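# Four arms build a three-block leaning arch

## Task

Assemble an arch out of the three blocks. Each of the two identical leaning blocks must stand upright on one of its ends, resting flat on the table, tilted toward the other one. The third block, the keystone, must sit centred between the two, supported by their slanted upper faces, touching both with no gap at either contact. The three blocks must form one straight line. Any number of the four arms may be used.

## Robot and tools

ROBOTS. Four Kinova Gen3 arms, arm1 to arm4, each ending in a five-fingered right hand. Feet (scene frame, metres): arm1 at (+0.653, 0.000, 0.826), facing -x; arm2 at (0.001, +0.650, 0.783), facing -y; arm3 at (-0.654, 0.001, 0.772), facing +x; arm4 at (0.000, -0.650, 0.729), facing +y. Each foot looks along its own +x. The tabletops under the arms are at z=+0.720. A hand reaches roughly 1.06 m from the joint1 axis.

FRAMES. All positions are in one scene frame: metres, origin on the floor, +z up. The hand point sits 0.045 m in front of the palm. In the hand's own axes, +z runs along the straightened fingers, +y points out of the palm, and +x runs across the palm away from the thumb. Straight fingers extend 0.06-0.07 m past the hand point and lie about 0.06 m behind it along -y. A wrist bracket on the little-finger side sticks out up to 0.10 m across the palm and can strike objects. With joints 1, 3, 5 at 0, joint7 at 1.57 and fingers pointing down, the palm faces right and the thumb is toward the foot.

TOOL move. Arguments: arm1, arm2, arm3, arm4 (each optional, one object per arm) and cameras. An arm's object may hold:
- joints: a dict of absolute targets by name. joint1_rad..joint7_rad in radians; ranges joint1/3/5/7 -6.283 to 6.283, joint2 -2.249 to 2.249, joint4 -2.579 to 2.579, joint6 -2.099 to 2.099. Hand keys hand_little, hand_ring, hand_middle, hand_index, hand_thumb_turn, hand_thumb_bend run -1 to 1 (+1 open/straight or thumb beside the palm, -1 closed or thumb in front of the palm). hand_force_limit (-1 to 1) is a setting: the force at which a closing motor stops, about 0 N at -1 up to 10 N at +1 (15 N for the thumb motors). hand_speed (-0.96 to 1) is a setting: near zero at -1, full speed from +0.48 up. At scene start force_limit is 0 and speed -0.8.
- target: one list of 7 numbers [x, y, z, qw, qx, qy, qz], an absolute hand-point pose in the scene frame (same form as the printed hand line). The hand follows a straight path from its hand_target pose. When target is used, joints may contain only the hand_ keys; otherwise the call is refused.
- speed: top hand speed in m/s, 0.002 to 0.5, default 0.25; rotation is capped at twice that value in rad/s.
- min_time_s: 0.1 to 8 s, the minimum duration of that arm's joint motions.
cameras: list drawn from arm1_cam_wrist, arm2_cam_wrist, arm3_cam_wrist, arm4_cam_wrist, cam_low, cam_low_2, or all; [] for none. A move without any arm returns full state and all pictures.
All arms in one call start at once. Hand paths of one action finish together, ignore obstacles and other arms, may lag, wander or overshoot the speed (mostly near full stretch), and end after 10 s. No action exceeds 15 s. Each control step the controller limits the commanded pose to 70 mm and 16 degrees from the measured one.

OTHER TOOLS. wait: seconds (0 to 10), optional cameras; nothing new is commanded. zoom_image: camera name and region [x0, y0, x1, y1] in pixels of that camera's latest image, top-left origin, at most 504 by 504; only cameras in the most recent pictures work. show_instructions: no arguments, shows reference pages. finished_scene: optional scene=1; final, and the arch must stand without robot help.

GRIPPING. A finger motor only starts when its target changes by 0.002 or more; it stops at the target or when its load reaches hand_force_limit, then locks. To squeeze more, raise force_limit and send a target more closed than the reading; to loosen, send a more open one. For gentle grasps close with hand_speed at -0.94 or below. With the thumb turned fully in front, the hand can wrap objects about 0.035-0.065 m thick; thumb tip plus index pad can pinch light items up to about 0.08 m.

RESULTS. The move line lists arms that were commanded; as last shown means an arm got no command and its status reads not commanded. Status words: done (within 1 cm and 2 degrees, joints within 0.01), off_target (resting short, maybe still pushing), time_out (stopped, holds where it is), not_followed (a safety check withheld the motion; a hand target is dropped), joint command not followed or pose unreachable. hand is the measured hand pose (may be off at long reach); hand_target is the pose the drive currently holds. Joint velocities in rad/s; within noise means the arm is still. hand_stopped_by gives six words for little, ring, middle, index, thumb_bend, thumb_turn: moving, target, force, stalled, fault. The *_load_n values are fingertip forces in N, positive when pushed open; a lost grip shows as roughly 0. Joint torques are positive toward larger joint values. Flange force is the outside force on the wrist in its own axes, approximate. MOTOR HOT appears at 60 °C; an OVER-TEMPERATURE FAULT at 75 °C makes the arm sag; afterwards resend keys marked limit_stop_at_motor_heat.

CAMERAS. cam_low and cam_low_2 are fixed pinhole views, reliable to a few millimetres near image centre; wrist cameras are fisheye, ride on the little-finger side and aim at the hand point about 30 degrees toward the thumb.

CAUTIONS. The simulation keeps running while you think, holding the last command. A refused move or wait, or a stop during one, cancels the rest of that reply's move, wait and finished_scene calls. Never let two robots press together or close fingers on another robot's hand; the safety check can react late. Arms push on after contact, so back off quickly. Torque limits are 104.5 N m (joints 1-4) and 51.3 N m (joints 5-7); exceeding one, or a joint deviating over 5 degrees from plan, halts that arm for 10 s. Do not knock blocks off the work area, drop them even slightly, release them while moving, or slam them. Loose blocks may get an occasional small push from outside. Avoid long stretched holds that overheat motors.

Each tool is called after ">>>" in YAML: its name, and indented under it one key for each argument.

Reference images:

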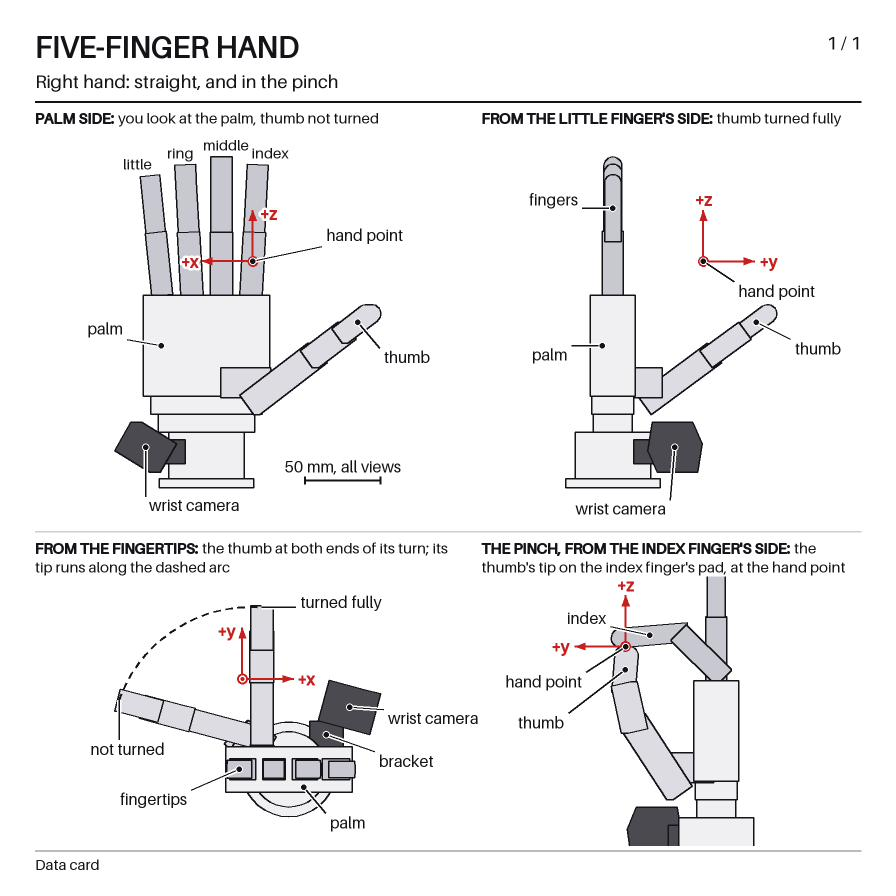

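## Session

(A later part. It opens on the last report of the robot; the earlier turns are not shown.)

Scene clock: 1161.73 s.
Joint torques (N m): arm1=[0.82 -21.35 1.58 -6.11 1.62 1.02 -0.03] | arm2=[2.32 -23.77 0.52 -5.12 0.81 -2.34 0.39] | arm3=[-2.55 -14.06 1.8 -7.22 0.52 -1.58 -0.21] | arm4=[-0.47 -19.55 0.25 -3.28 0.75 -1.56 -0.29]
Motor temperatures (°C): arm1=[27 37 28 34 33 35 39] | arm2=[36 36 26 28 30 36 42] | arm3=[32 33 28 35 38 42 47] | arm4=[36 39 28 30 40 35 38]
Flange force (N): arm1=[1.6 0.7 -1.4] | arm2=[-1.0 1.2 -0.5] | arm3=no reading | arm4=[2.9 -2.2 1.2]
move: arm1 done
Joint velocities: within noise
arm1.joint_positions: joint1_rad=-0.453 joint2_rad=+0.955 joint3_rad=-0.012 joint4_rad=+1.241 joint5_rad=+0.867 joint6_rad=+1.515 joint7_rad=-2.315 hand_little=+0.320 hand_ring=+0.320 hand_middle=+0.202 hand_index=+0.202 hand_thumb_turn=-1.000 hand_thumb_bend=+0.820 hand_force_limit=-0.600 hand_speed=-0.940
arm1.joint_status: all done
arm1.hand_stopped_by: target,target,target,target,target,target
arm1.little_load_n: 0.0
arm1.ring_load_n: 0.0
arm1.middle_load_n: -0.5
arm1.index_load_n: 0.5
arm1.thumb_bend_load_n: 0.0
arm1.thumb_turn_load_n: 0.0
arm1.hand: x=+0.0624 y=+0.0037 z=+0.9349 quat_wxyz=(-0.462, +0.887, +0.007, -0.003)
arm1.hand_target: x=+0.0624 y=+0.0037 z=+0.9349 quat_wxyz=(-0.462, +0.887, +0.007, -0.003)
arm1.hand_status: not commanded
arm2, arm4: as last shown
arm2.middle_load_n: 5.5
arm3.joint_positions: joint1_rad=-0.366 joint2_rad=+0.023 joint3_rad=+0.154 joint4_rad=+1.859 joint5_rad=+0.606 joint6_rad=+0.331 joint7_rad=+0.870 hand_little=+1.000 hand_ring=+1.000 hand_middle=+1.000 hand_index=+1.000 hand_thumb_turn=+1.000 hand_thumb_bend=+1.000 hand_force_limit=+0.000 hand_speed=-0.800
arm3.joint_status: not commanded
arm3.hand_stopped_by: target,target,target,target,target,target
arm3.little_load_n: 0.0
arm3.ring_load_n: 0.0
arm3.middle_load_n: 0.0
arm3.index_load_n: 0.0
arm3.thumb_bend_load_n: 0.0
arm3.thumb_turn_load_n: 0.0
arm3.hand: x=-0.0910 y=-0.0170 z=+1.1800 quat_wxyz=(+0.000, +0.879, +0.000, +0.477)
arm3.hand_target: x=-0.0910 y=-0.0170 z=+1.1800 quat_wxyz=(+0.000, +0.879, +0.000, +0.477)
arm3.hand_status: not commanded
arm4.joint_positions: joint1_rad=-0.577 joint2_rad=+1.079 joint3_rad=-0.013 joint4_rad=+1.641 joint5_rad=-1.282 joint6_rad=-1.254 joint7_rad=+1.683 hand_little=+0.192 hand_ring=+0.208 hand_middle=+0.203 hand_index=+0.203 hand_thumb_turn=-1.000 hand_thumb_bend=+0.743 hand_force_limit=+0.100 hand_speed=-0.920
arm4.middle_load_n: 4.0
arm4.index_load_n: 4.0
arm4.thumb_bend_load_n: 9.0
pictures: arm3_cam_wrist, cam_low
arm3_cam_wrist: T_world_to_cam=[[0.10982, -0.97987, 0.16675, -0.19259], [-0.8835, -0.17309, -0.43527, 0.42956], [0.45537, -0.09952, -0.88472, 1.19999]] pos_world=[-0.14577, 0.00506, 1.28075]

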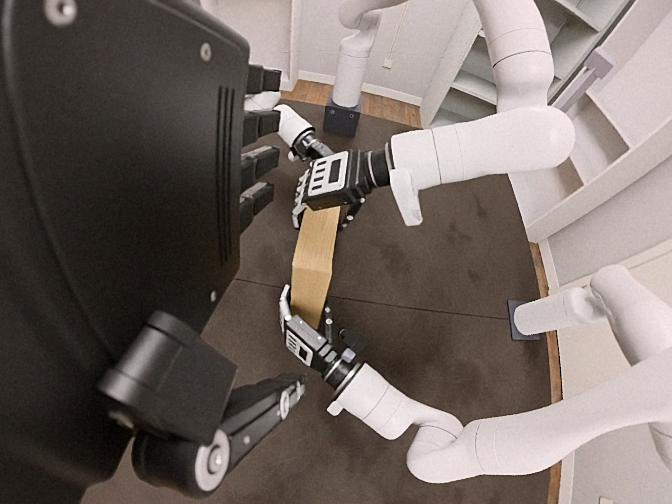

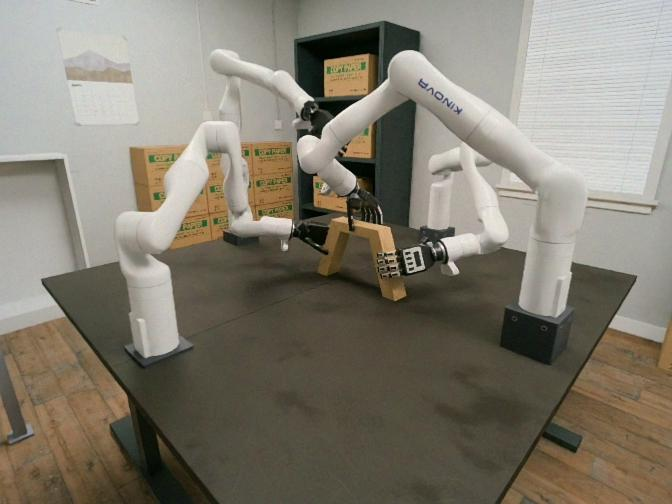

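>>> move:
  arm1: {"joints": {"hand_index": 0.3, "hand_middle": 0.3}}

>>> move:
  arm1: {"joints": {"hand_index": 0.7, "hand_middle": 0.7, "hand_ring": 0.7, "hand_little": 0.7, "hand_thumb_bend": 1.0, "hand_speed": -0.8}}
  cameras: ["cam_low", "arm3_cam_wrist"]

>>> zoom_image:
  camera: "arm3_cam_wrist"
  region: [285, 255, 345, 285]

>>> zoom_image:
  camera: "cam_low"
  region: [310, 170, 410, 310]

Scene clock: 1171.80 s.
Joint torques (N m): arm1=[1.1 -21.14 1.78 -6.01 1.71 0.97 -0.03] | arm2=[2.38 -23.63 0.45 -5.23 0.82 -2.25 0.36] | arm3=[-2.55 -14.11 1.81 -7.19 0.52 -1.59 -0.19] | arm4=[-0.45 -19.45 0.22 -3.17 0.61 -1.59 -0.28]
Motor temperatures (°C): arm1=[27 37 28 34 33 35 39] | arm2=[36 36 26 28 30 36 42] | arm3=[32 33 28 35 38 42 47] | arm4=[36 39 28 30 40 35 38]
Flange force (N): arm1=[1.7 0.7 -2.2] | arm2=[-0.4 1.7 -0.9] | arm3=no reading | arm4=[3.1 -2.2 1.4]
move: arm1 done
Joint velocities: within noise
arm1.joint_positions: joint1_rad=-0.453 joint2_rad=+0.955 joint3_rad=-0.012 joint4_rad=+1.241 joint5_rad=+0.867 joint6_rad=+1.515 joint7_rad=-2.315 hand_little=+0.320 hand_ring=+0.320 hand_middle=+0.300 hand_index=+0.300 hand_thumb_turn=-1.000 hand_thumb_bend=+0.820 hand_force_limit=-0.600 hand_speed=-0.940
arm1.joint_status: all done
arm1.hand_stopped_by: target,target,target,target,target,target
arm1.little_load_n: 0.0
arm1.ring_load_n: 0.0
arm1.middle_load_n: 0.0
arm1.index_load_n: 0.0
arm1.thumb_bend_load_n: 0.0
arm1.thumb_turn_load_n: 0.0
arm1.hand: x=+0.0624 y=+0.0037 z=+0.9349 quat_wxyz=(-0.462, +0.887, +0.007, -0.003)
arm1.hand_target: x=+0.0624 y=+0.0037 z=+0.9349 quat_wxyz=(-0.462, +0.887, +0.007, -0.003)
arm1.hand_status: not commanded
arm2.joint_positions: joint1_rad=-0.857 joint2_rad=+1.382 joint3_rad=-0.013 joint4_rad=+1.070 joint5_rad=-1.586 joint6_rad=-1.334 joint7_rad=+1.994 hand_little=+0.177 hand_ring=+0.192 hand_middle=+0.181 hand_index=+0.173 hand_thumb_turn=-1.000 hand_thumb_bend=+0.744 hand_force_limit=+0.100 hand_speed=-0.920
arm2.joint_status: not commanded
arm2.hand_stopped_by: force,force,force,force,target,target
arm2.little_load_n: 0.0
arm2.ring_load_n: 0.0
arm2.middle_load_n: 5.5
arm2.index_load_n: 5.0
arm2.thumb_bend_load_n: 8.0
arm2.thumb_turn_load_n: 0.0
arm2.hand: x=+0.2184 y=-0.0072 z=+0.7995 quat_wxyz=(+0.514, +0.255, -0.730, +0.372)
arm2.hand_target: x=+0.2184 y=-0.0072 z=+0.7995 quat_wxyz=(+0.514, +0.255, -0.730, +0.372)
arm2.hand_status: not commanded
arm3.joint_positions: joint1_rad=-0.366 joint2_rad=+0.023 joint3_rad=+0.154 joint4_rad=+1.859 joint5_rad=+0.606 joint6_rad=+0.331 joint7_rad=+0.870 hand_little=+1.000 hand_ring=+1.000 hand_middle=+1.000 hand_index=+1.000 hand_thumb_turn=+1.000 hand_thumb_bend=+1.000 hand_force_limit=+0.000 hand_speed=-0.800
arm3.joint_status: not commanded
arm3.hand_stopped_by: target,target,target,target,target,target
arm3.little_load_n: 0.0
arm3.ring_load_n: 0.0
arm3.middle_load_n: 0.0
arm3.index_load_n: 0.0
arm3.thumb_bend_load_n: 0.0
arm3.thumb_turn_load_n: 0.0
arm3.hand: x=-0.0910 y=-0.0170 z=+1.1800 quat_wxyz=(+0.000, +0.879, +0.000, +0.477)
arm3.hand_target: x=-0.0910 y=-0.0170 z=+1.1800 quat_wxyz=(+0.000, +0.879, +0.000, +0.477)
arm3.hand_status: not commanded
arm4.joint_positions: joint1_rad=-0.577 joint2_rad=+1.079 joint3_rad=-0.013 joint4_rad=+1.641 joint5_rad=-1.282 joint6_rad=-1.254 joint7_rad=+1.683 hand_little=+0.192 hand_ring=+0.208 hand_middle=+0.203 hand_index=+0.203 hand_thumb_turn=-1.000 hand_thumb_bend=+0.743 hand_force_limit=+0.100 hand_speed=-0.920
arm4.joint_status: not commanded
arm4.hand_stopped_by: force,force,force,force,target,target
arm4.little_load_n: 0.0
arm4.ring_load_n: 0.0
arm4.middle_load_n: 4.0
arm4.index_load_n: 4.0
arm4.thumb_bend_load_n: 9.0
arm4.thumb_turn_load_n: 0.0
arm4.hand: x=-0.0584 y=+0.0072 z=+0.8080 quat_wxyz=(-0.380, +0.726, +0.267, +0.507)
arm4.hand_target: x=-0.0584 y=+0.0072 z=+0.8080 quat_wxyz=(-0.380, +0.726, +0.267, +0.507)
arm4.hand_status: not commanded
pictures: none

Scene clock: 1173.00 s.
Joint torques (N m): arm1=[1.09 -21.06 1.78 -6 1.68 1.01 0.01] | arm2=[2.38 -23.62 0.46 -5.16 0.79 -2.27 0.37] | arm3=[-2.55 -14.09 1.82 -7.21 0.54 -1.6 -0.18] | arm4=[-0.48 -19.48 0.22 -3.16 0.63 -1.56 -0.28]
Motor temperatures (°C): arm1=[27 37 28 34 33 35 39] | arm2=[36 36 26 28 30 36 42] | arm3=[32 33 28 35 38 42 47] | arm4=[36 39 28 30 40 35 38]
Flange force (N): arm1=[1.9 0.6 -2.1] | arm2=[-0.6 1.5 -0.8] | arm3=no reading | arm4=[2.9 -2.3 1.4]
move: arm1 done
Joint velocities: within noise
arm1.joint_positions: joint1_rad=-0.453 joint2_rad=+0.955 joint3_rad=-0.012 joint4_rad=+1.241 joint5_rad=+0.867 joint6_rad=+1.515 joint7_rad=-2.315 hand_little=+0.700 hand_ring=+0.700 hand_middle=+0.700 hand_index=+0.700 hand_thumb_turn=-1.000 hand_thumb_bend=+1.000 hand_force_limit=-0.600 hand_speed=-0.800
arm1.joint_status: all done
arm1.hand_stopped_by: target,target,target,target,target,target
arm1.little_load_n: 0.0
arm1.ring_load_n: 0.0
arm1.middle_load_n: 0.0
arm1.index_load_n: -0.5
arm1.thumb_bend_load_n: 0.0
arm1.thumb_turn_load_n: 0.0
arm1.hand: x=+0.0624 y=+0.0037 z=+0.9349 quat_wxyz=(-0.462, +0.887, +0.007, -0.003)
arm1.hand_target: x=+0.0624 y=+0.0037 z=+0.9349 quat_wxyz=(-0.462, +0.887, +0.007, -0.003)
arm1.hand_status: not commanded
arm2, arm4: as last shown
arm2.middle_load_n: 5.0
arm2.thumb_bend_load_n: 8.5
arm3.joint_positions: joint1_rad=-0.366 joint2_rad=+0.023 joint3_rad=+0.154 joint4_rad=+1.859 joint5_rad=+0.606 joint6_rad=+0.331 joint7_rad=+0.870 hand_little=+1.000 hand_ring=+1.000 hand_middle=+1.000 hand_index=+1.000 hand_thumb_turn=+1.000 hand_thumb_bend=+1.000 hand_force_limit=+0.000 hand_speed=-0.800
arm3.joint_status: not commanded
arm3.hand_stopped_by: target,target,target,target,target,target
arm3.little_load_n: 0.0
arm3.ring_load_n: 0.0
arm3.middle_load_n: 0.0
arm3.index_load_n: 0.0
arm3.thumb_bend_load_n: 0.0
arm3.thumb_turn_load_n: 0.0
arm3.hand: x=-0.0910 y=-0.0170 z=+1.1800 quat_wxyz=(+0.000, +0.879, +0.000, +0.477)
arm3.hand_target: x=-0.0910 y=-0.0170 z=+1.1800 quat_wxyz=(+0.000, +0.879, +0.000, +0.477)
arm3.hand_status: not commanded
arm4.middle_load_n: 4.5
arm4.thumb_bend_load_n: 8.5
pictures: arm3_cam_wrist, cam_low
arm3_cam_wrist: T_world_to_cam=[[0.10982, -0.97987, 0.16675, -0.19259], [-0.8835, -0.17309, -0.43527, 0.42956], [0.45537, -0.09952, -0.88472, 1.19999]] pos_world=[-0.14577, 0.00506, 1.28075]

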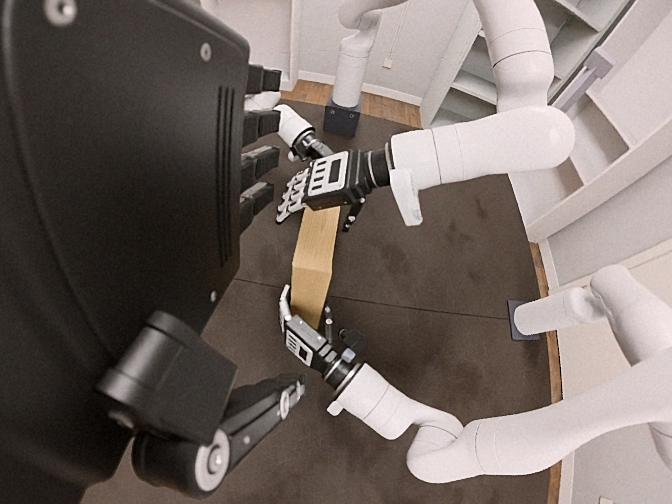

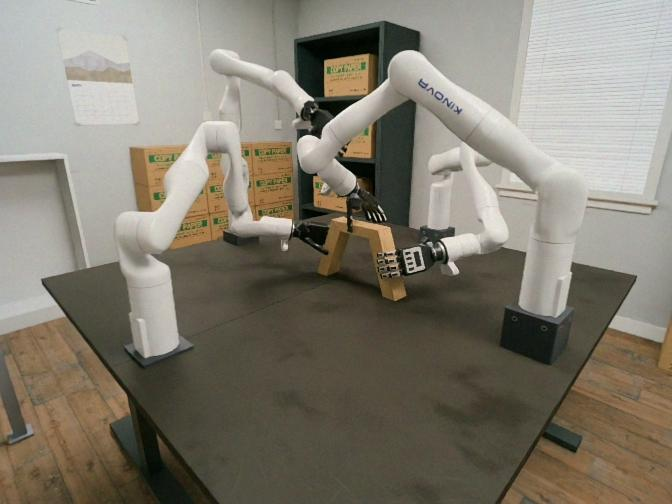

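Scaled by 8.400 from the camera's image (finer frame: 960x720).

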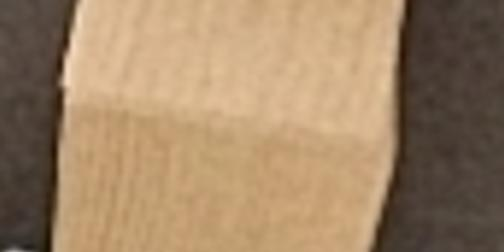

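Scaled by 3.600.

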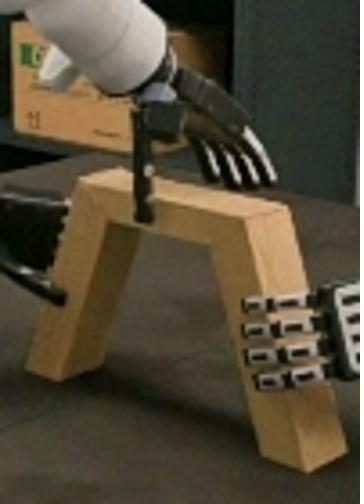

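>>> move:
  arm1: {"target": [0.0624, 0.0037, 0.985, 0.4617, -0.8870, -0.00658, 0.00343], "speed": 0.04}

>>> move:
  arm1: {"target": [0.0624, -0.02, 1.10, 0.4617, -0.8870, -0.00658, 0.00343], "speed": 0.1}
  cameras: ["cam_low", "cam_low_2", "arm3_cam_wrist", "arm1_cam_wrist"]

>>> zoom_image:
  camera: "cam_low"
  region: [310, 190, 430, 310]

>>> zoom_image:
  camera: "arm3_cam_wrist"
  region: [270, 150, 400, 310]

>>> zoom_image:
  camera: "cam_low_2"
  region: [290, 190, 410, 310]

Scene clock: 1183.20 s.
Joint torques (N m): arm1=[1.15 -20.84 1.67 -6.4 1.79 0.89 -0.02] | arm2=[2.43 -23.64 0.47 -5.14 0.81 -2.24 0.34] | arm3=[-2.58 -14.08 1.78 -7.19 0.5 -1.59 -0.2] | arm4=[-0.45 -19.47 0.21 -3.14 0.64 -1.57 -0.28]
Motor temperatures (°C): arm1=[27 37 28 34 33 35 39] | arm2=[36 36 26 28 30 36 42] | arm3=[32 33 28 35 38 42 47] | arm4=[36 39 28 30 40 35 38]
Flange force (N): arm1=[1.5 0.9 -2.2] | arm2=[-0.7 1.2 -0.9] | arm3=no reading | arm4=[3.0 -2.4 1.4]
move: arm1 done
Joint velocities: within noise
arm1.joint_positions: joint1_rad=-0.455 joint2_rad=+0.886 joint3_rad=-0.011 joint4_rad=+1.208 joint5_rad=+0.863 joint6_rad=+1.582 joint7_rad=-2.238 hand_little=+0.700 hand_ring=+0.700 hand_middle=+0.700 hand_index=+0.700 hand_thumb_turn=-1.000 hand_thumb_bend=+1.000 hand_force_limit=-0.600 hand_speed=-0.800
arm1.joint_status: not commanded
arm1.hand_stopped_by: target,target,target,target,target,target
arm1.little_load_n: 0.0
arm1.ring_load_n: 0.0
arm1.middle_load_n: 0.0
arm1.index_load_n: 0.0
arm1.thumb_bend_load_n: 0.0
arm1.thumb_turn_load_n: 0.0
arm1.hand: x=+0.0624 y=+0.0037 z=+0.9850 quat_wxyz=(-0.462, +0.887, +0.007, -0.003)
arm1.hand_target: x=+0.0624 y=+0.0037 z=+0.9850 quat_wxyz=(-0.462, +0.887, +0.007, -0.003)
arm1.hand_status: done (0.000 m and 0.0 deg from the pose sent, 0.050 m and 0.0 deg at the start)
arm2, arm4: as last shown
arm2.middle_load_n: 5.5
arm2.index_load_n: 4.5
arm2.thumb_bend_load_n: 8.0
arm3.joint_positions: joint1_rad=-0.366 joint2_rad=+0.023 joint3_rad=+0.154 joint4_rad=+1.859 joint5_rad=+0.606 joint6_rad=+0.331 joint7_rad=+0.870 hand_little=+1.000 hand_ring=+1.000 hand_middle=+1.000 hand_index=+1.000 hand_thumb_turn=+1.000 hand_thumb_bend=+1.000 hand_force_limit=+0.000 hand_speed=-0.800
arm3.joint_status: not commanded
arm3.hand_stopped_by: target,target,target,target,target,target
arm3.little_load_n: 0.0
arm3.ring_load_n: 0.0
arm3.middle_load_n: 0.0
arm3.index_load_n: 0.0
arm3.thumb_bend_load_n: 0.0
arm3.thumb_turn_load_n: -0.5
arm3.hand: x=-0.0910 y=-0.0170 z=+1.1800 quat_wxyz=(+0.000, +0.879, +0.000, +0.477)
arm3.hand_target: x=-0.0910 y=-0.0170 z=+1.1800 quat_wxyz=(+0.000, +0.879, +0.000, +0.477)
arm3.hand_status: not commanded
pictures: none

Scene clock: 1184.90 s.
Joint torques (N m): arm1=[1.1 -20.48 1.56 -7.33 1.98 0.53 -0.02] | arm2=[2.37 -23.67 0.47 -5.15 0.82 -2.25 0.37] | arm3=[-2.63 -14 1.8 -7.2 0.49 -1.6 -0.23] | arm4=[-0.51 -19.47 0.23 -3.15 0.62 -1.58 -0.28]
Motor temperatures (°C): arm1=[27 37 28 34 33 35 39] | arm2=[36 36 26 28 30 36 42] | arm3=[32 33 28 35 38 42 47] | arm4=[36 39 28 30 40 35 38]
Flange force (N): arm1=[2.4 1.0 -1.6] | arm2=[-0.7 1.3 -0.8] | arm3=no reading | arm4=[3.0 -2.3 1.5]
move: arm1 done
Joint velocities: within noise
arm1.joint_positions: joint1_rad=-0.498 joint2_rad=+0.798 joint3_rad=+0.000 joint4_rad=+0.998 joint5_rad=+0.867 joint6_rad=+1.799 joint7_rad=-2.030 hand_little=+0.700 hand_ring=+0.700 hand_middle=+0.700 hand_index=+0.700 hand_thumb_turn=-1.000 hand_thumb_bend=+1.000 hand_force_limit=-0.600 hand_speed=-0.800
arm1.joint_status: not commanded
arm1.hand_stopped_by: target,target,target,target,target,target
arm1.little_load_n: 0.0
arm1.ring_load_n: 0.0
arm1.middle_load_n: 0.0
arm1.index_load_n: 0.0
arm1.thumb_bend_load_n: 0.0
arm1.thumb_turn_load_n: 0.0
arm1.hand: x=+0.0624 y=-0.0200 z=+1.1000 quat_wxyz=(-0.462, +0.887, +0.007, -0.003)
arm1.hand_target: x=+0.0624 y=-0.0200 z=+1.1000 quat_wxyz=(-0.462, +0.887, +0.007, -0.003)
arm1.hand_status: done (0.000 m and 0.0 deg from the pose sent, 0.117 m and 0.0 deg at the start)
arm2, arm4: as last shown
arm2.ring_load_n: 0.5
arm2.middle_load_n: 5.0
arm2.index_load_n: 5.0
arm2.thumb_bend_load_n: 8.5
arm3.joint_positions: joint1_rad=-0.366 joint2_rad=+0.023 joint3_rad=+0.154 joint4_rad=+1.859 joint5_rad=+0.606 joint6_rad=+0.331 joint7_rad=+0.870 hand_little=+1.000 hand_ring=+1.000 hand_middle=+1.000 hand_index=+1.000 hand_thumb_turn=+1.000 hand_thumb_bend=+1.000 hand_force_limit=+0.000 hand_speed=-0.800
arm3.joint_status: not commanded
arm3.hand_stopped_by: target,target,target,target,target,target
arm3.little_load_n: 0.0
arm3.ring_load_n: 0.0
arm3.middle_load_n: 0.0
arm3.index_load_n: 0.5
arm3.thumb_bend_load_n: 0.0
arm3.thumb_turn_load_n: -0.5
arm3.hand: x=-0.0910 y=-0.0170 z=+1.1800 quat_wxyz=(+0.000, +0.879, +0.000, +0.477)
arm3.hand_target: x=-0.0910 y=-0.0170 z=+1.1800 quat_wxyz=(+0.000, +0.879, +0.000, +0.477)
arm3.hand_status: not commanded
arm4.middle_load_n: 4.0
arm4.index_load_n: 4.5
pictures: arm1_cam_wrist, arm3_cam_wrist, cam_low, cam_low_2
arm1_cam_wrist: T_world_to_cam=[[0.22723, -0.53787, -0.81183, 0.86724], [-0.84525, -0.52296, 0.10989, -0.07017], [-0.48366, 0.66122, -0.57346, 0.78562]] pos_world=[0.1236, -0.0897, 1.16229]
arm3_cam_wrist: T_world_to_cam=[[0.10982, -0.97987, 0.16675, -0.19259], [-0.8835, -0.17309, -0.43527, 0.42956], [0.45537, -0.09952, -0.88472, 1.19999]] pos_world=[-0.14577, 0.00506, 1.28075]

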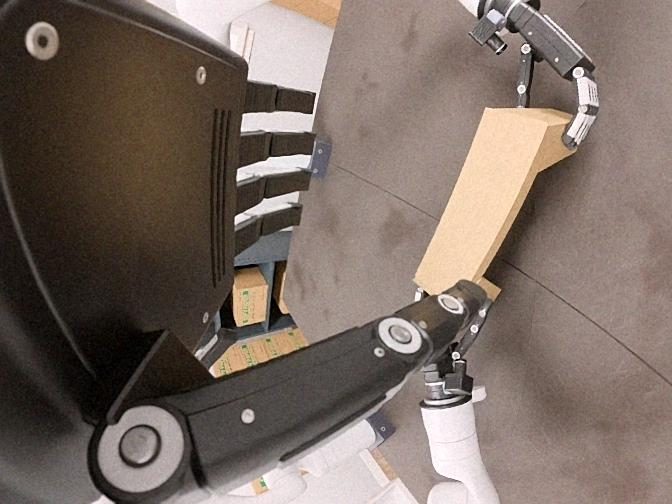

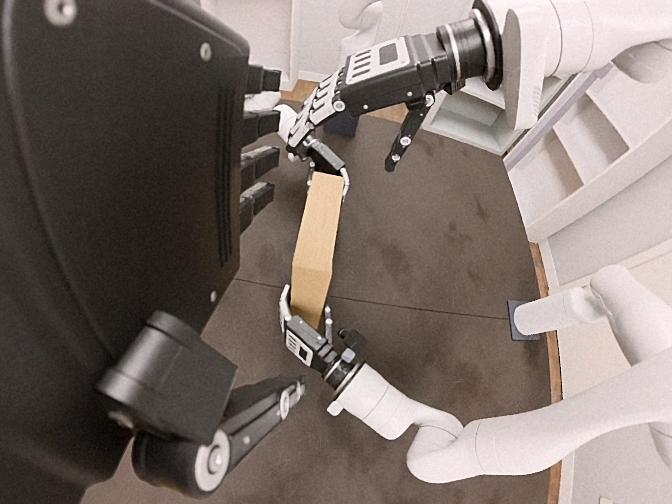

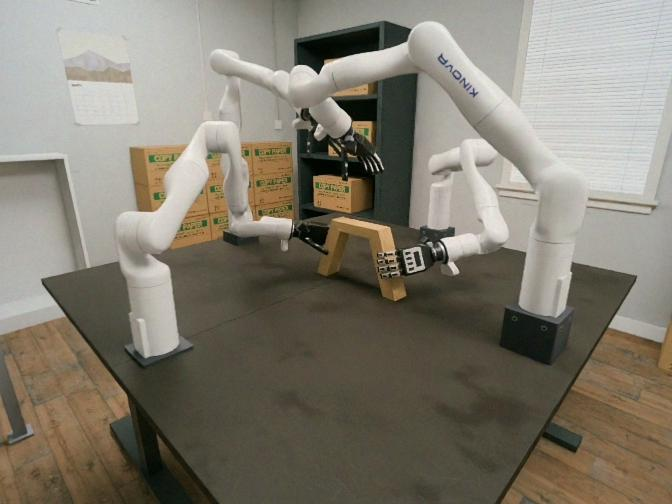

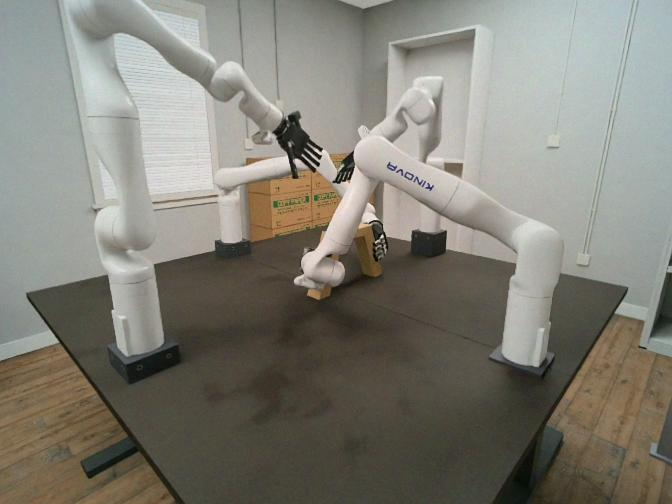

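Scaled by 4.200.

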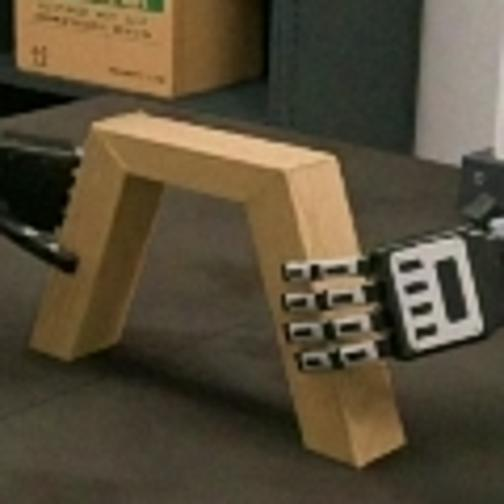

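Scaled by 3.150 from the camera's image (finer frame: 960x720).

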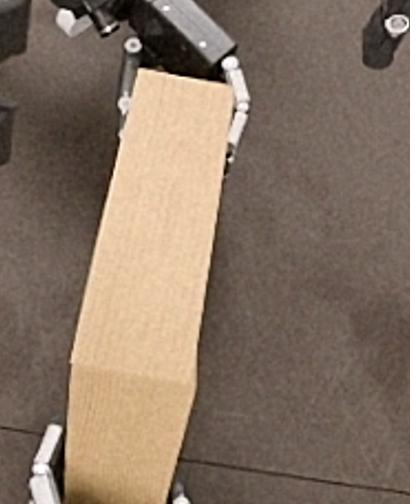

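Scaled by 4.200.

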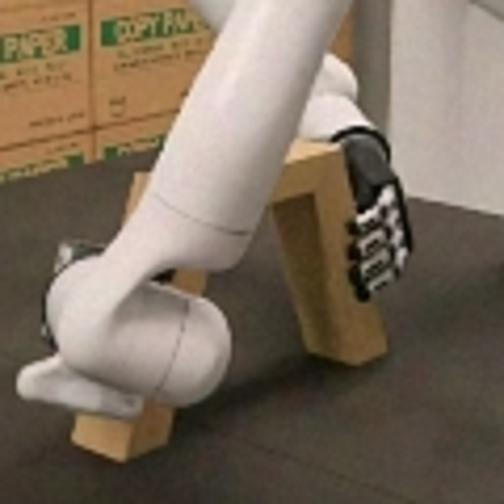

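>>> move:
  arm1: {"target": [0.15, -0.08, 1.2, 0.4617, -0.8870, -0.00658, 0.00343], "speed": 0.15}
  arm2: {"joints": {"hand_ring": 0.35, "hand_little": 0.35}}
  arm4: {"joints": {"hand_ring": 0.35, "hand_little": 0.35}}

>>> move:
  arm2: {"joints": {"hand_index": 0.178, "hand_middle": 0.186, "hand_thumb_bend": 0.747}}
  arm4: {"joints": {"hand_index": 0.208, "hand_middle": 0.208, "hand_thumb_bend": 0.746}}
  cameras: ["arm3_cam_wrist"]

>>> zoom_image:
  camera: "arm3_cam_wrist"
  region: [270, 150, 400, 310]

Scene clock: 1200.00 s.
Joint torques (N m): arm1=[1.14 -18.01 1.2 -7.2 1.84 0.5 -0.03] | arm2=[2.43 -23.61 0.47 -5.14 0.82 -2.22 0.38] | arm3=[-2.56 -14.04 1.84 -7.19 0.54 -1.61 -0.23] | arm4=[-0.46 -19.43 0.22 -3.17 0.64 -1.56 -0.28]
Motor temperatures (°C): arm1=[27 37 28 34 33 35 39] | arm2=[36 36 26 28 30 36 42] | arm3=[32 33 28 35 38 42 47] | arm4=[36 39 28 30 40 35 38]
Flange force (N): arm1=[2.5 1.1 -1.4] | arm2=[-0.7 1.3 -0.9] | arm3=no reading | arm4=[3.1 -2.3 1.4]
move: arm1 done; arm2 done; arm4 done
Joint velocities: within noise
arm1.joint_positions: joint1_rad=-0.662 joint2_rad=+0.627 joint3_rad=-0.011 joint4_rad=+1.002 joint5_rad=+0.854 joint6_rad=+2.038 joint7_rad=-2.016 hand_little=+0.700 hand_ring=+0.700 hand_middle=+0.700 hand_index=+0.700 hand_thumb_turn=-1.000 hand_thumb_bend=+1.000 hand_force_limit=-0.600 hand_speed=-0.800
arm1.joint_status: not commanded
arm1.hand_stopped_by: target,target,target,target,target,target
arm1.little_load_n: 0.0
arm1.ring_load_n: 0.0
arm1.middle_load_n: 0.0
arm1.index_load_n: 0.0
arm1.thumb_bend_load_n: 0.0
arm1.thumb_turn_load_n: 0.0
arm1.hand: x=+0.1500 y=-0.0800 z=+1.2000 quat_wxyz=(-0.462, +0.887, +0.007, -0.003)
arm1.hand_target: x=+0.1500 y=-0.0800 z=+1.2000 quat_wxyz=(-0.462, +0.887, +0.007, -0.003)
arm1.hand_status: done (0.000 m and 0.0 deg from the pose sent, 0.146 m and 0.0 deg at the start)
arm2.joint_positions: joint1_rad=-0.857 joint2_rad=+1.382 joint3_rad=-0.013 joint4_rad=+1.070 joint5_rad=-1.586 joint6_rad=-1.334 joint7_rad=+1.994 hand_little=+0.350 hand_ring=+0.350 hand_middle=+0.181 hand_index=+0.173 hand_thumb_turn=-1.000 hand_thumb_bend=+0.744 hand_force_limit=+0.100 hand_speed=-0.920
arm2.joint_status: all done
arm2.hand_stopped_by: target,target,force,force,target,target
arm2.little_load_n: 0.0
arm2.ring_load_n: 0.0
arm2.middle_load_n: 5.5
arm2.index_load_n: 5.0
arm2.thumb_bend_load_n: 8.5
arm2.thumb_turn_load_n: 0.0
arm2.hand: x=+0.2184 y=-0.0072 z=+0.7995 quat_wxyz=(+0.514, +0.255, -0.730, +0.372)
arm2.hand_target: x=+0.2184 y=-0.0072 z=+0.7995 quat_wxyz=(+0.514, +0.255, -0.730, +0.372)
arm2.hand_status: not commanded
arm3.joint_positions: joint1_rad=-0.366 joint2_rad=+0.023 joint3_rad=+0.154 joint4_rad=+1.859 joint5_rad=+0.606 joint6_rad=+0.331 joint7_rad=+0.870 hand_little=+1.000 hand_ring=+1.000 hand_middle=+1.000 hand_index=+1.000 hand_thumb_turn=+1.000 hand_thumb_bend=+1.000 hand_force_limit=+0.000 hand_speed=-0.800
arm3.joint_status: not commanded
arm3.hand_stopped_by: target,target,target,target,target,target
arm3.little_load_n: 0.0
arm3.ring_load_n: 0.0
arm3.middle_load_n: -0.5
arm3.index_load_n: 0.0
arm3.thumb_bend_load_n: 0.0
arm3.thumb_turn_load_n: 0.0
arm3.hand: x=-0.0910 y=-0.0170 z=+1.1800 quat_wxyz=(+0.000, +0.879, +0.000, +0.477)
arm3.hand_target: x=-0.0910 y=-0.0170 z=+1.1800 quat_wxyz=(+0.000, +0.879, +0.000, +0.477)
arm3.hand_status: not commanded
arm4.joint_positions: joint1_rad=-0.577 joint2_rad=+1.079 joint3_rad=-0.013 joint4_rad=+1.641 joint5_rad=-1.282 joint6_rad=-1.254 joint7_rad=+1.683 hand_little=+0.350 hand_ring=+0.350 hand_middle=+0.203 hand_index=+0.203 hand_thumb_turn=-1.000 hand_thumb_bend=+0.743 hand_force_limit=+0.100 hand_speed=-0.920
arm4.joint_status: all done
arm4.hand_stopped_by: target,target,force,force,target,target
arm4.little_load_n: 0.0
arm4.ring_load_n: 0.0
arm4.middle_load_n: 4.0
arm4.index_load_n: 4.0
arm4.thumb_bend_load_n: 9.0
arm4.thumb_turn_load_n: 0.0
arm4.hand: x=-0.0584 y=+0.0072 z=+0.8080 quat_wxyz=(-0.380, +0.726, +0.267, +0.507)
arm4.hand_target: x=-0.0584 y=+0.0072 z=+0.8080 quat_wxyz=(-0.380, +0.726, +0.267, +0.507)
arm4.hand_status: not commanded
pictures: none

Scene clock: 1200.53 s.
Joint torques (N m): arm1=[1.15 -18.06 1.15 -7.24 1.87 0.55 -0.04] | arm2=[2.72 -23.9 0.93 -5.53 1.16 -2.14 0.38] | arm3=[-2.52 -14.08 1.86 -7.17 0.52 -1.57 -0.18] | arm4=[-0.33 -19.53 0.4 -3.33 0.75 -1.55 -0.3]
Motor temperatures (°C): arm1=[27 37 28 34 33 35 39] | arm2=[36 36 26 28 30 36 42] | arm3=[32 33 28 35 38 42 47] | arm4=[36 39 28 30 40 35 38]
Flange force (N): arm1=[2.5 1.2 -1.2] | arm2=[-0.6 2.5 -2.2] | arm3=no reading | arm4=[3.0 -2.1 0.8]
move: arm2 done; arm4 done
Joint velocities: within noise
arm1: as last shown
arm2.joint_positions: joint1_rad=-0.857 joint2_rad=+1.382 joint3_rad=-0.013 joint4_rad=+1.070 joint5_rad=-1.586 joint6_rad=-1.334 joint7_rad=+1.994 hand_little=+0.350 hand_ring=+0.350 hand_middle=+0.187 hand_index=+0.179 hand_thumb_turn=-1.000 hand_thumb_bend=+0.752 hand_force_limit=+0.100 hand_speed=-0.920
arm2.joint_status: all done
arm2.hand_stopped_by: target,target,target,target,target,target
arm2.little_load_n: 0.0
arm2.ring_load_n: 0.0
arm2.middle_load_n: 3.5
arm2.index_load_n: 3.0
arm2.thumb_bend_load_n: 6.0
arm2.thumb_turn_load_n: 0.0
arm2.hand: x=+0.2184 y=-0.0072 z=+0.7995 quat_wxyz=(+0.514, +0.255, -0.730, +0.372)
arm2.hand_target: x=+0.2184 y=-0.0072 z=+0.7995 quat_wxyz=(+0.514, +0.255, -0.730, +0.372)
arm2.hand_status: not commanded
arm3.joint_positions: joint1_rad=-0.366 joint2_rad=+0.023 joint3_rad=+0.154 joint4_rad=+1.859 joint5_rad=+0.606 joint6_rad=+0.331 joint7_rad=+0.870 hand_little=+1.000 hand_ring=+1.000 hand_middle=+1.000 hand_index=+1.000 hand_thumb_turn=+1.000 hand_thumb_bend=+1.000 hand_force_limit=+0.000 hand_speed=-0.800
arm3.joint_status: not commanded
arm3.hand_stopped_by: target,target,target,target,target,target
arm3.little_load_n: 0.0
arm3.ring_load_n: 0.0
arm3.middle_load_n: 0.0
arm3.index_load_n: 0.0
arm3.thumb_bend_load_n: 0.0
arm3.thumb_turn_load_n: 0.0
arm3.hand: x=-0.0910 y=-0.0170 z=+1.1800 quat_wxyz=(+0.000, +0.879, +0.000, +0.477)
arm3.hand_target: x=-0.0910 y=-0.0170 z=+1.1800 quat_wxyz=(+0.000, +0.879, +0.000, +0.477)
arm3.hand_status: not commanded
arm4.joint_positions: joint1_rad=-0.577 joint2_rad=+1.079 joint3_rad=-0.013 joint4_rad=+1.641 joint5_rad=-1.282 joint6_rad=-1.254 joint7_rad=+1.683 hand_little=+0.350 hand_ring=+0.350 hand_middle=+0.209 hand_index=+0.208 hand_thumb_turn=-1.000 hand_thumb_bend=+0.749 hand_force_limit=+0.100 hand_speed=-0.920
arm4.joint_status: all done
arm4.hand_stopped_by: target,target,target,target,target,target
arm4.little_load_n: 0.0
arm4.ring_load_n: 0.0
arm4.middle_load_n: 2.5
arm4.index_load_n: 2.0
arm4.thumb_bend_load_n: 6.0
arm4.thumb_turn_load_n: 0.0
arm4.hand: x=-0.0584 y=+0.0072 z=+0.8080 quat_wxyz=(-0.380, +0.726, +0.267, +0.507)
arm4.hand_target: x=-0.0584 y=+0.0072 z=+0.8080 quat_wxyz=(-0.380, +0.726, +0.267, +0.507)
arm4.hand_status: not commanded
arm3_cam_wrist: T_world_to_cam=[[0.10982, -0.97987, 0.16675, -0.19259], [-0.8835, -0.17309, -0.43527, 0.42956], [0.45537, -0.09952, -0.88472, 1.19999]] pos_world=[-0.14577, 0.00506, 1.28075]

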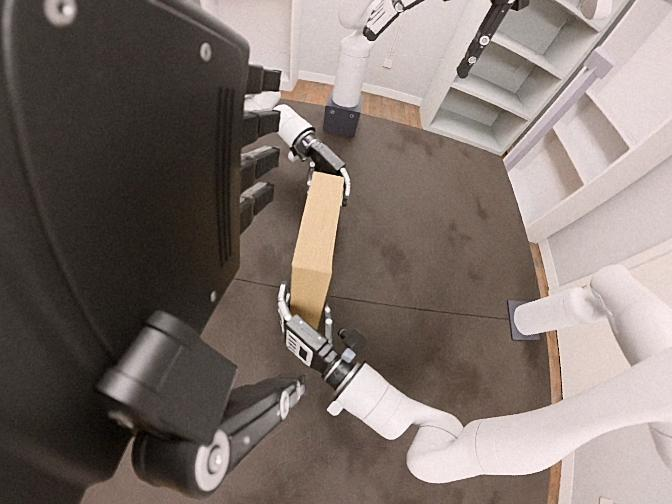

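Scaled by 3.150 from the camera's image (finer frame: 960x720).

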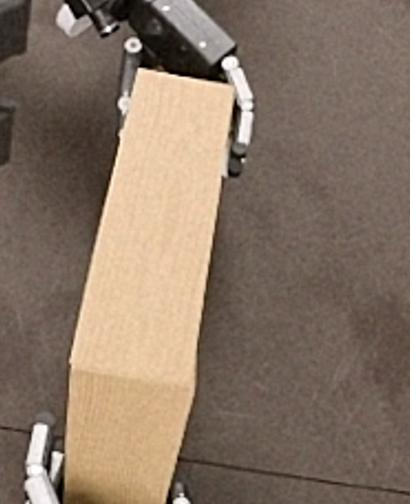

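>>> move:
  arm2: {"joints": {"hand_index": 0.183, "hand_middle": 0.191, "hand_thumb_bend": 0.756}}
  arm4: {"joints": {"hand_index": 0.211, "hand_middle": 0.212, "hand_thumb_bend": 0.753}}

>>> move:
  arm2: {"joints": {"hand_index": 0.187, "hand_middle": 0.195, "hand_thumb_bend": 0.761}}
  arm4: {"joints": {"hand_index": 0.214, "hand_middle": 0.215, "hand_thumb_bend": 0.758}}
  cameras: ["arm3_cam_wrist","cam_low"]

>>> zoom_image:
  camera: "arm3_cam_wrist"
  region: [270, 150, 400, 310]

>>> zoom_image:
  camera: "cam_low"
  region: [310, 190, 430, 310]

Scene clock: 1208.20 s.
Joint torques (N m): arm1=[1.13 -18.05 1.12 -7.23 1.87 0.54 0.01] | arm2=[3.06 -24.04 1.18 -5.8 1.44 -2.06 0.35] | arm3=[-2.56 -14.01 1.89 -7.24 0.54 -1.61 -0.18] | arm4=[-0.12 -20.13 0.84 -3.55 0.86 -1.94 -0.26]
Motor temperatures (°C): arm1=[27 37 28 34 33 35 39] | arm2=[36 36 26 28 30 36 42] | arm3=[32 33 28 35 38 42 47] | arm4=[36 39 28 30 40 35 38]
Flange force (N): arm1=[2.6 1.3 -1.2] | arm2=[-0.4 3.1 -3.2] | arm3=no reading | arm4=[1.9 -1.9 0.7]
move: arm2 done; arm4 done
Joint velocities: within noise
arm1: as last shown
arm2.joint_positions: joint1_rad=-0.857 joint2_rad=+1.382 joint3_rad=-0.013 joint4_rad=+1.070 joint5_rad=-1.586 joint6_rad=-1.334 joint7_rad=+1.994 hand_little=+0.350 hand_ring=+0.350 hand_middle=+0.192 hand_index=+0.184 hand_thumb_turn=-1.000 hand_thumb_bend=+0.759 hand_force_limit=+0.100 hand_speed=-0.920
arm2.joint_status: all done
arm2.hand_stopped_by: target,target,target,target,target,target
arm2.little_load_n: 0.0
arm2.ring_load_n: 0.0
arm2.middle_load_n: 2.0
arm2.index_load_n: 2.0
arm2.thumb_bend_load_n: 4.0
arm2.thumb_turn_load_n: 0.0
arm2.hand: x=+0.2184 y=-0.0072 z=+0.7995 quat_wxyz=(+0.514, +0.255, -0.730, +0.372)
arm2.hand_target: x=+0.2184 y=-0.0072 z=+0.7995 quat_wxyz=(+0.514, +0.255, -0.730, +0.372)
arm2.hand_status: not commanded
arm3.joint_positions: joint1_rad=-0.366 joint2_rad=+0.023 joint3_rad=+0.154 joint4_rad=+1.859 joint5_rad=+0.606 joint6_rad=+0.331 joint7_rad=+0.870 hand_little=+1.000 hand_ring=+1.000 hand_middle=+1.000 hand_index=+1.000 hand_thumb_turn=+1.000 hand_thumb_bend=+1.000 hand_force_limit=+0.000 hand_speed=-0.800
arm3.joint_status: not commanded
arm3.hand_stopped_by: target,target,target,target,target,target
arm3.little_load_n: 0.0
arm3.ring_load_n: 0.0
arm3.middle_load_n: 0.0
arm3.index_load_n: 0.0
arm3.thumb_bend_load_n: 0.0
arm3.thumb_turn_load_n: 0.0
arm3.hand: x=-0.0910 y=-0.0170 z=+1.1800 quat_wxyz=(+0.000, +0.879, +0.000, +0.477)
arm3.hand_target: x=-0.0910 y=-0.0170 z=+1.1800 quat_wxyz=(+0.000, +0.879, +0.000, +0.477)
arm3.hand_status: not commanded
arm4.joint_positions: joint1_rad=-0.577 joint2_rad=+1.079 joint3_rad=-0.013 joint4_rad=+1.641 joint5_rad=-1.282 joint6_rad=-1.254 joint7_rad=+1.683 hand_little=+0.350 hand_ring=+0.350 hand_middle=+0.212 hand_index=+0.212 hand_thumb_turn=-1.000 hand_thumb_bend=+0.756 hand_force_limit=+0.100 hand_speed=-0.920
arm4.joint_status: all done
arm4.hand_stopped_by: target,target,target,target,target,target
arm4.little_load_n: 0.0
arm4.ring_load_n: 0.0
arm4.middle_load_n: 1.0
arm4.index_load_n: 1.0
arm4.thumb_bend_load_n: 3.5
arm4.thumb_turn_load_n: 0.0
arm4.hand: x=-0.0584 y=+0.0072 z=+0.8080 quat_wxyz=(-0.380, +0.726, +0.267, +0.507)
arm4.hand_target: x=-0.0584 y=+0.0072 z=+0.8080 quat_wxyz=(-0.380, +0.726, +0.267, +0.507)
arm4.hand_status: not commanded
pictures: none

Scene clock: 1208.73 s.
Joint torques (N m): arm1=[1.15 -18.04 1.18 -7.21 1.83 0.55 -0.01] | arm2=[2.98 -24.25 1.19 -5.99 1.55 -1.94 0.32] | arm3=[-2.57 -14.05 1.78 -7.15 0.52 -1.6 -0.21] | arm4=[-0.39 -20.64 0.87 -3.68 0.95 -2.18 -0.25]
Motor temperatures (°C): arm1=[27 37 28 34 33 35 39] | arm2=[36 36 26 28 30 36 42] | arm3=[32 33 28 35 38 42 47] | arm4=[36 39 28 30 40 35 38]
Flange force (N): arm1=[2.5 1.2 -1.3] | arm2=[-0.5 3.6 -3.4] | arm3=no reading | arm4=[1.2 -1.7 1.5]
move: arm2 done; arm4 done
Joint velocities: within noise
arm1: as last shown
arm2.joint_positions: joint1_rad=-0.857 joint2_rad=+1.382 joint3_rad=-0.013 joint4_rad=+1.070 joint5_rad=-1.586 joint6_rad=-1.334 joint7_rad=+1.994 hand_little=+0.350 hand_ring=+0.350 hand_middle=+0.196 hand_index=+0.188 hand_thumb_turn=-1.000 hand_thumb_bend=+0.764 hand_force_limit=+0.100 hand_speed=-0.920
arm2.joint_status: all done
arm2.hand_stopped_by: target,target,target,target,target,target
arm2.little_load_n: 0.0
arm2.ring_load_n: 0.0
arm2.middle_load_n: 0.5
arm2.index_load_n: 1.0
arm2.thumb_bend_load_n: 3.0
arm2.thumb_turn_load_n: 0.0
arm2.hand: x=+0.2184 y=-0.0072 z=+0.7995 quat_wxyz=(+0.514, +0.255, -0.730, +0.372)
arm2.hand_target: x=+0.2184 y=-0.0072 z=+0.7995 quat_wxyz=(+0.514, +0.255, -0.730, +0.372)
arm2.hand_status: not commanded
arm3.joint_positions: joint1_rad=-0.366 joint2_rad=+0.023 joint3_rad=+0.154 joint4_rad=+1.859 joint5_rad=+0.606 joint6_rad=+0.331 joint7_rad=+0.870 hand_little=+1.000 hand_ring=+1.000 hand_middle=+1.000 hand_index=+1.000 hand_thumb_turn=+1.000 hand_thumb_bend=+1.000 hand_force_limit=+0.000 hand_speed=-0.800
arm3.joint_status: not commanded
arm3.hand_stopped_by: target,target,target,target,target,target
arm3.little_load_n: 0.0
arm3.ring_load_n: 0.0
arm3.middle_load_n: 0.0
arm3.index_load_n: 0.0
arm3.thumb_bend_load_n: 0.0
arm3.thumb_turn_load_n: 0.0
arm3.hand: x=-0.0910 y=-0.0170 z=+1.1800 quat_wxyz=(+0.000, +0.879, +0.000, +0.477)
arm3.hand_target: x=-0.0910 y=-0.0170 z=+1.1800 quat_wxyz=(+0.000, +0.879, +0.000, +0.477)
arm3.hand_status: not commanded
arm4.joint_positions: joint1_rad=-0.577 joint2_rad=+1.079 joint3_rad=-0.013 joint4_rad=+1.641 joint5_rad=-1.282 joint6_rad=-1.254 joint7_rad=+1.683 hand_little=+0.350 hand_ring=+0.350 hand_middle=+0.216 hand_index=+0.214 hand_thumb_turn=-1.000 hand_thumb_bend=+0.759 hand_force_limit=+0.100 hand_speed=-0.920
arm4.joint_status: all done
arm4.hand_stopped_by: target,target,target,target,target,target
arm4.little_load_n: 0.0
arm4.ring_load_n: 0.0
arm4.middle_load_n: 0.0
arm4.index_load_n: 0.5
arm4.thumb_bend_load_n: 2.0
arm4.thumb_turn_load_n: 0.0
arm4.hand: x=-0.0584 y=+0.0072 z=+0.8080 quat_wxyz=(-0.380, +0.726, +0.267, +0.507)
arm4.hand_target: x=-0.0584 y=+0.0072 z=+0.8080 quat_wxyz=(-0.380, +0.726, +0.267, +0.507)
arm4.hand_status: not commanded
arm3_cam_wrist: T_world_to_cam=[[0.10982, -0.97987, 0.16675, -0.19259], [-0.8835, -0.17309, -0.43527, 0.42956], [0.45537, -0.09952, -0.88472, 1.19999]] pos_world=[-0.14577, 0.00506, 1.28075]

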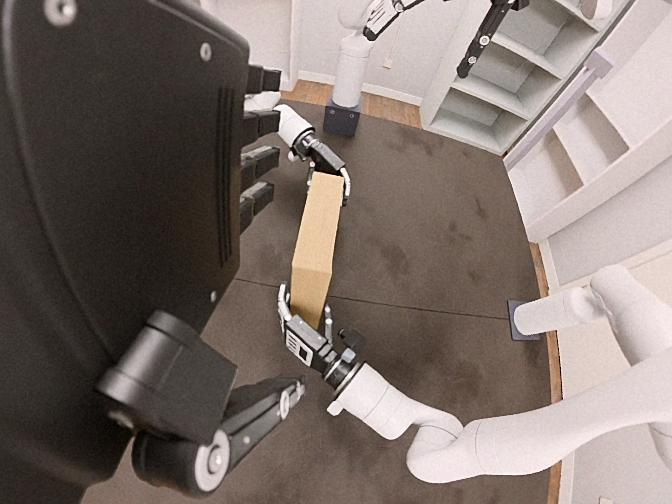

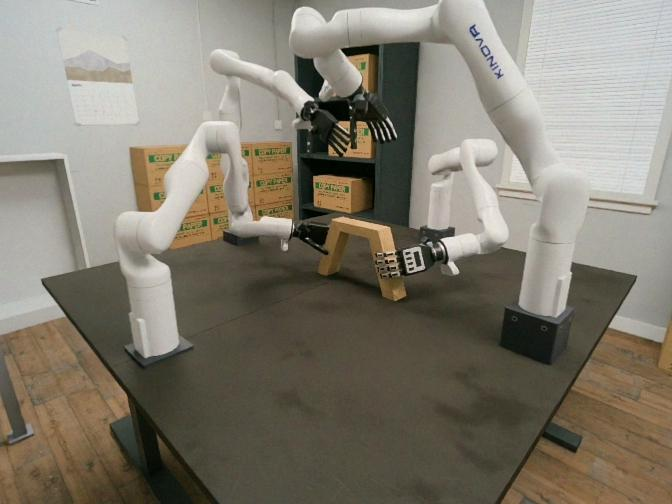

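Scaled by 3.150 from the camera's image (finer frame: 960x720).

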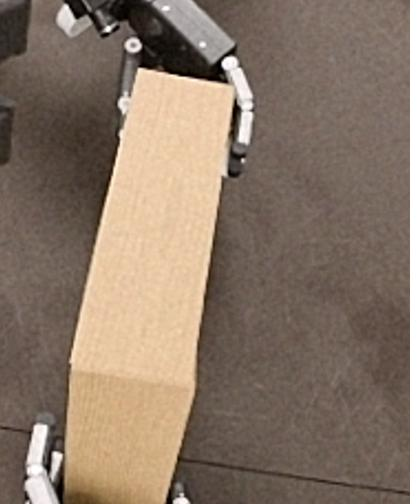

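Scaled by 4.200.

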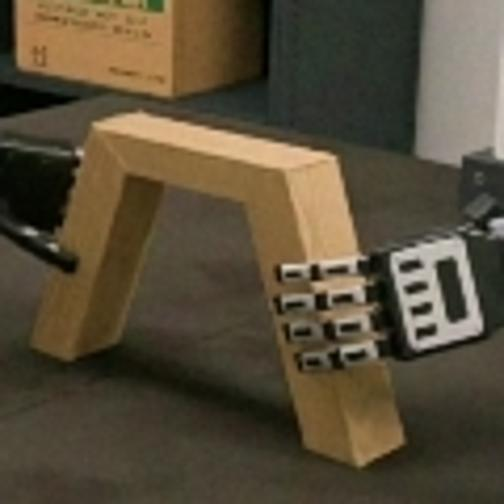

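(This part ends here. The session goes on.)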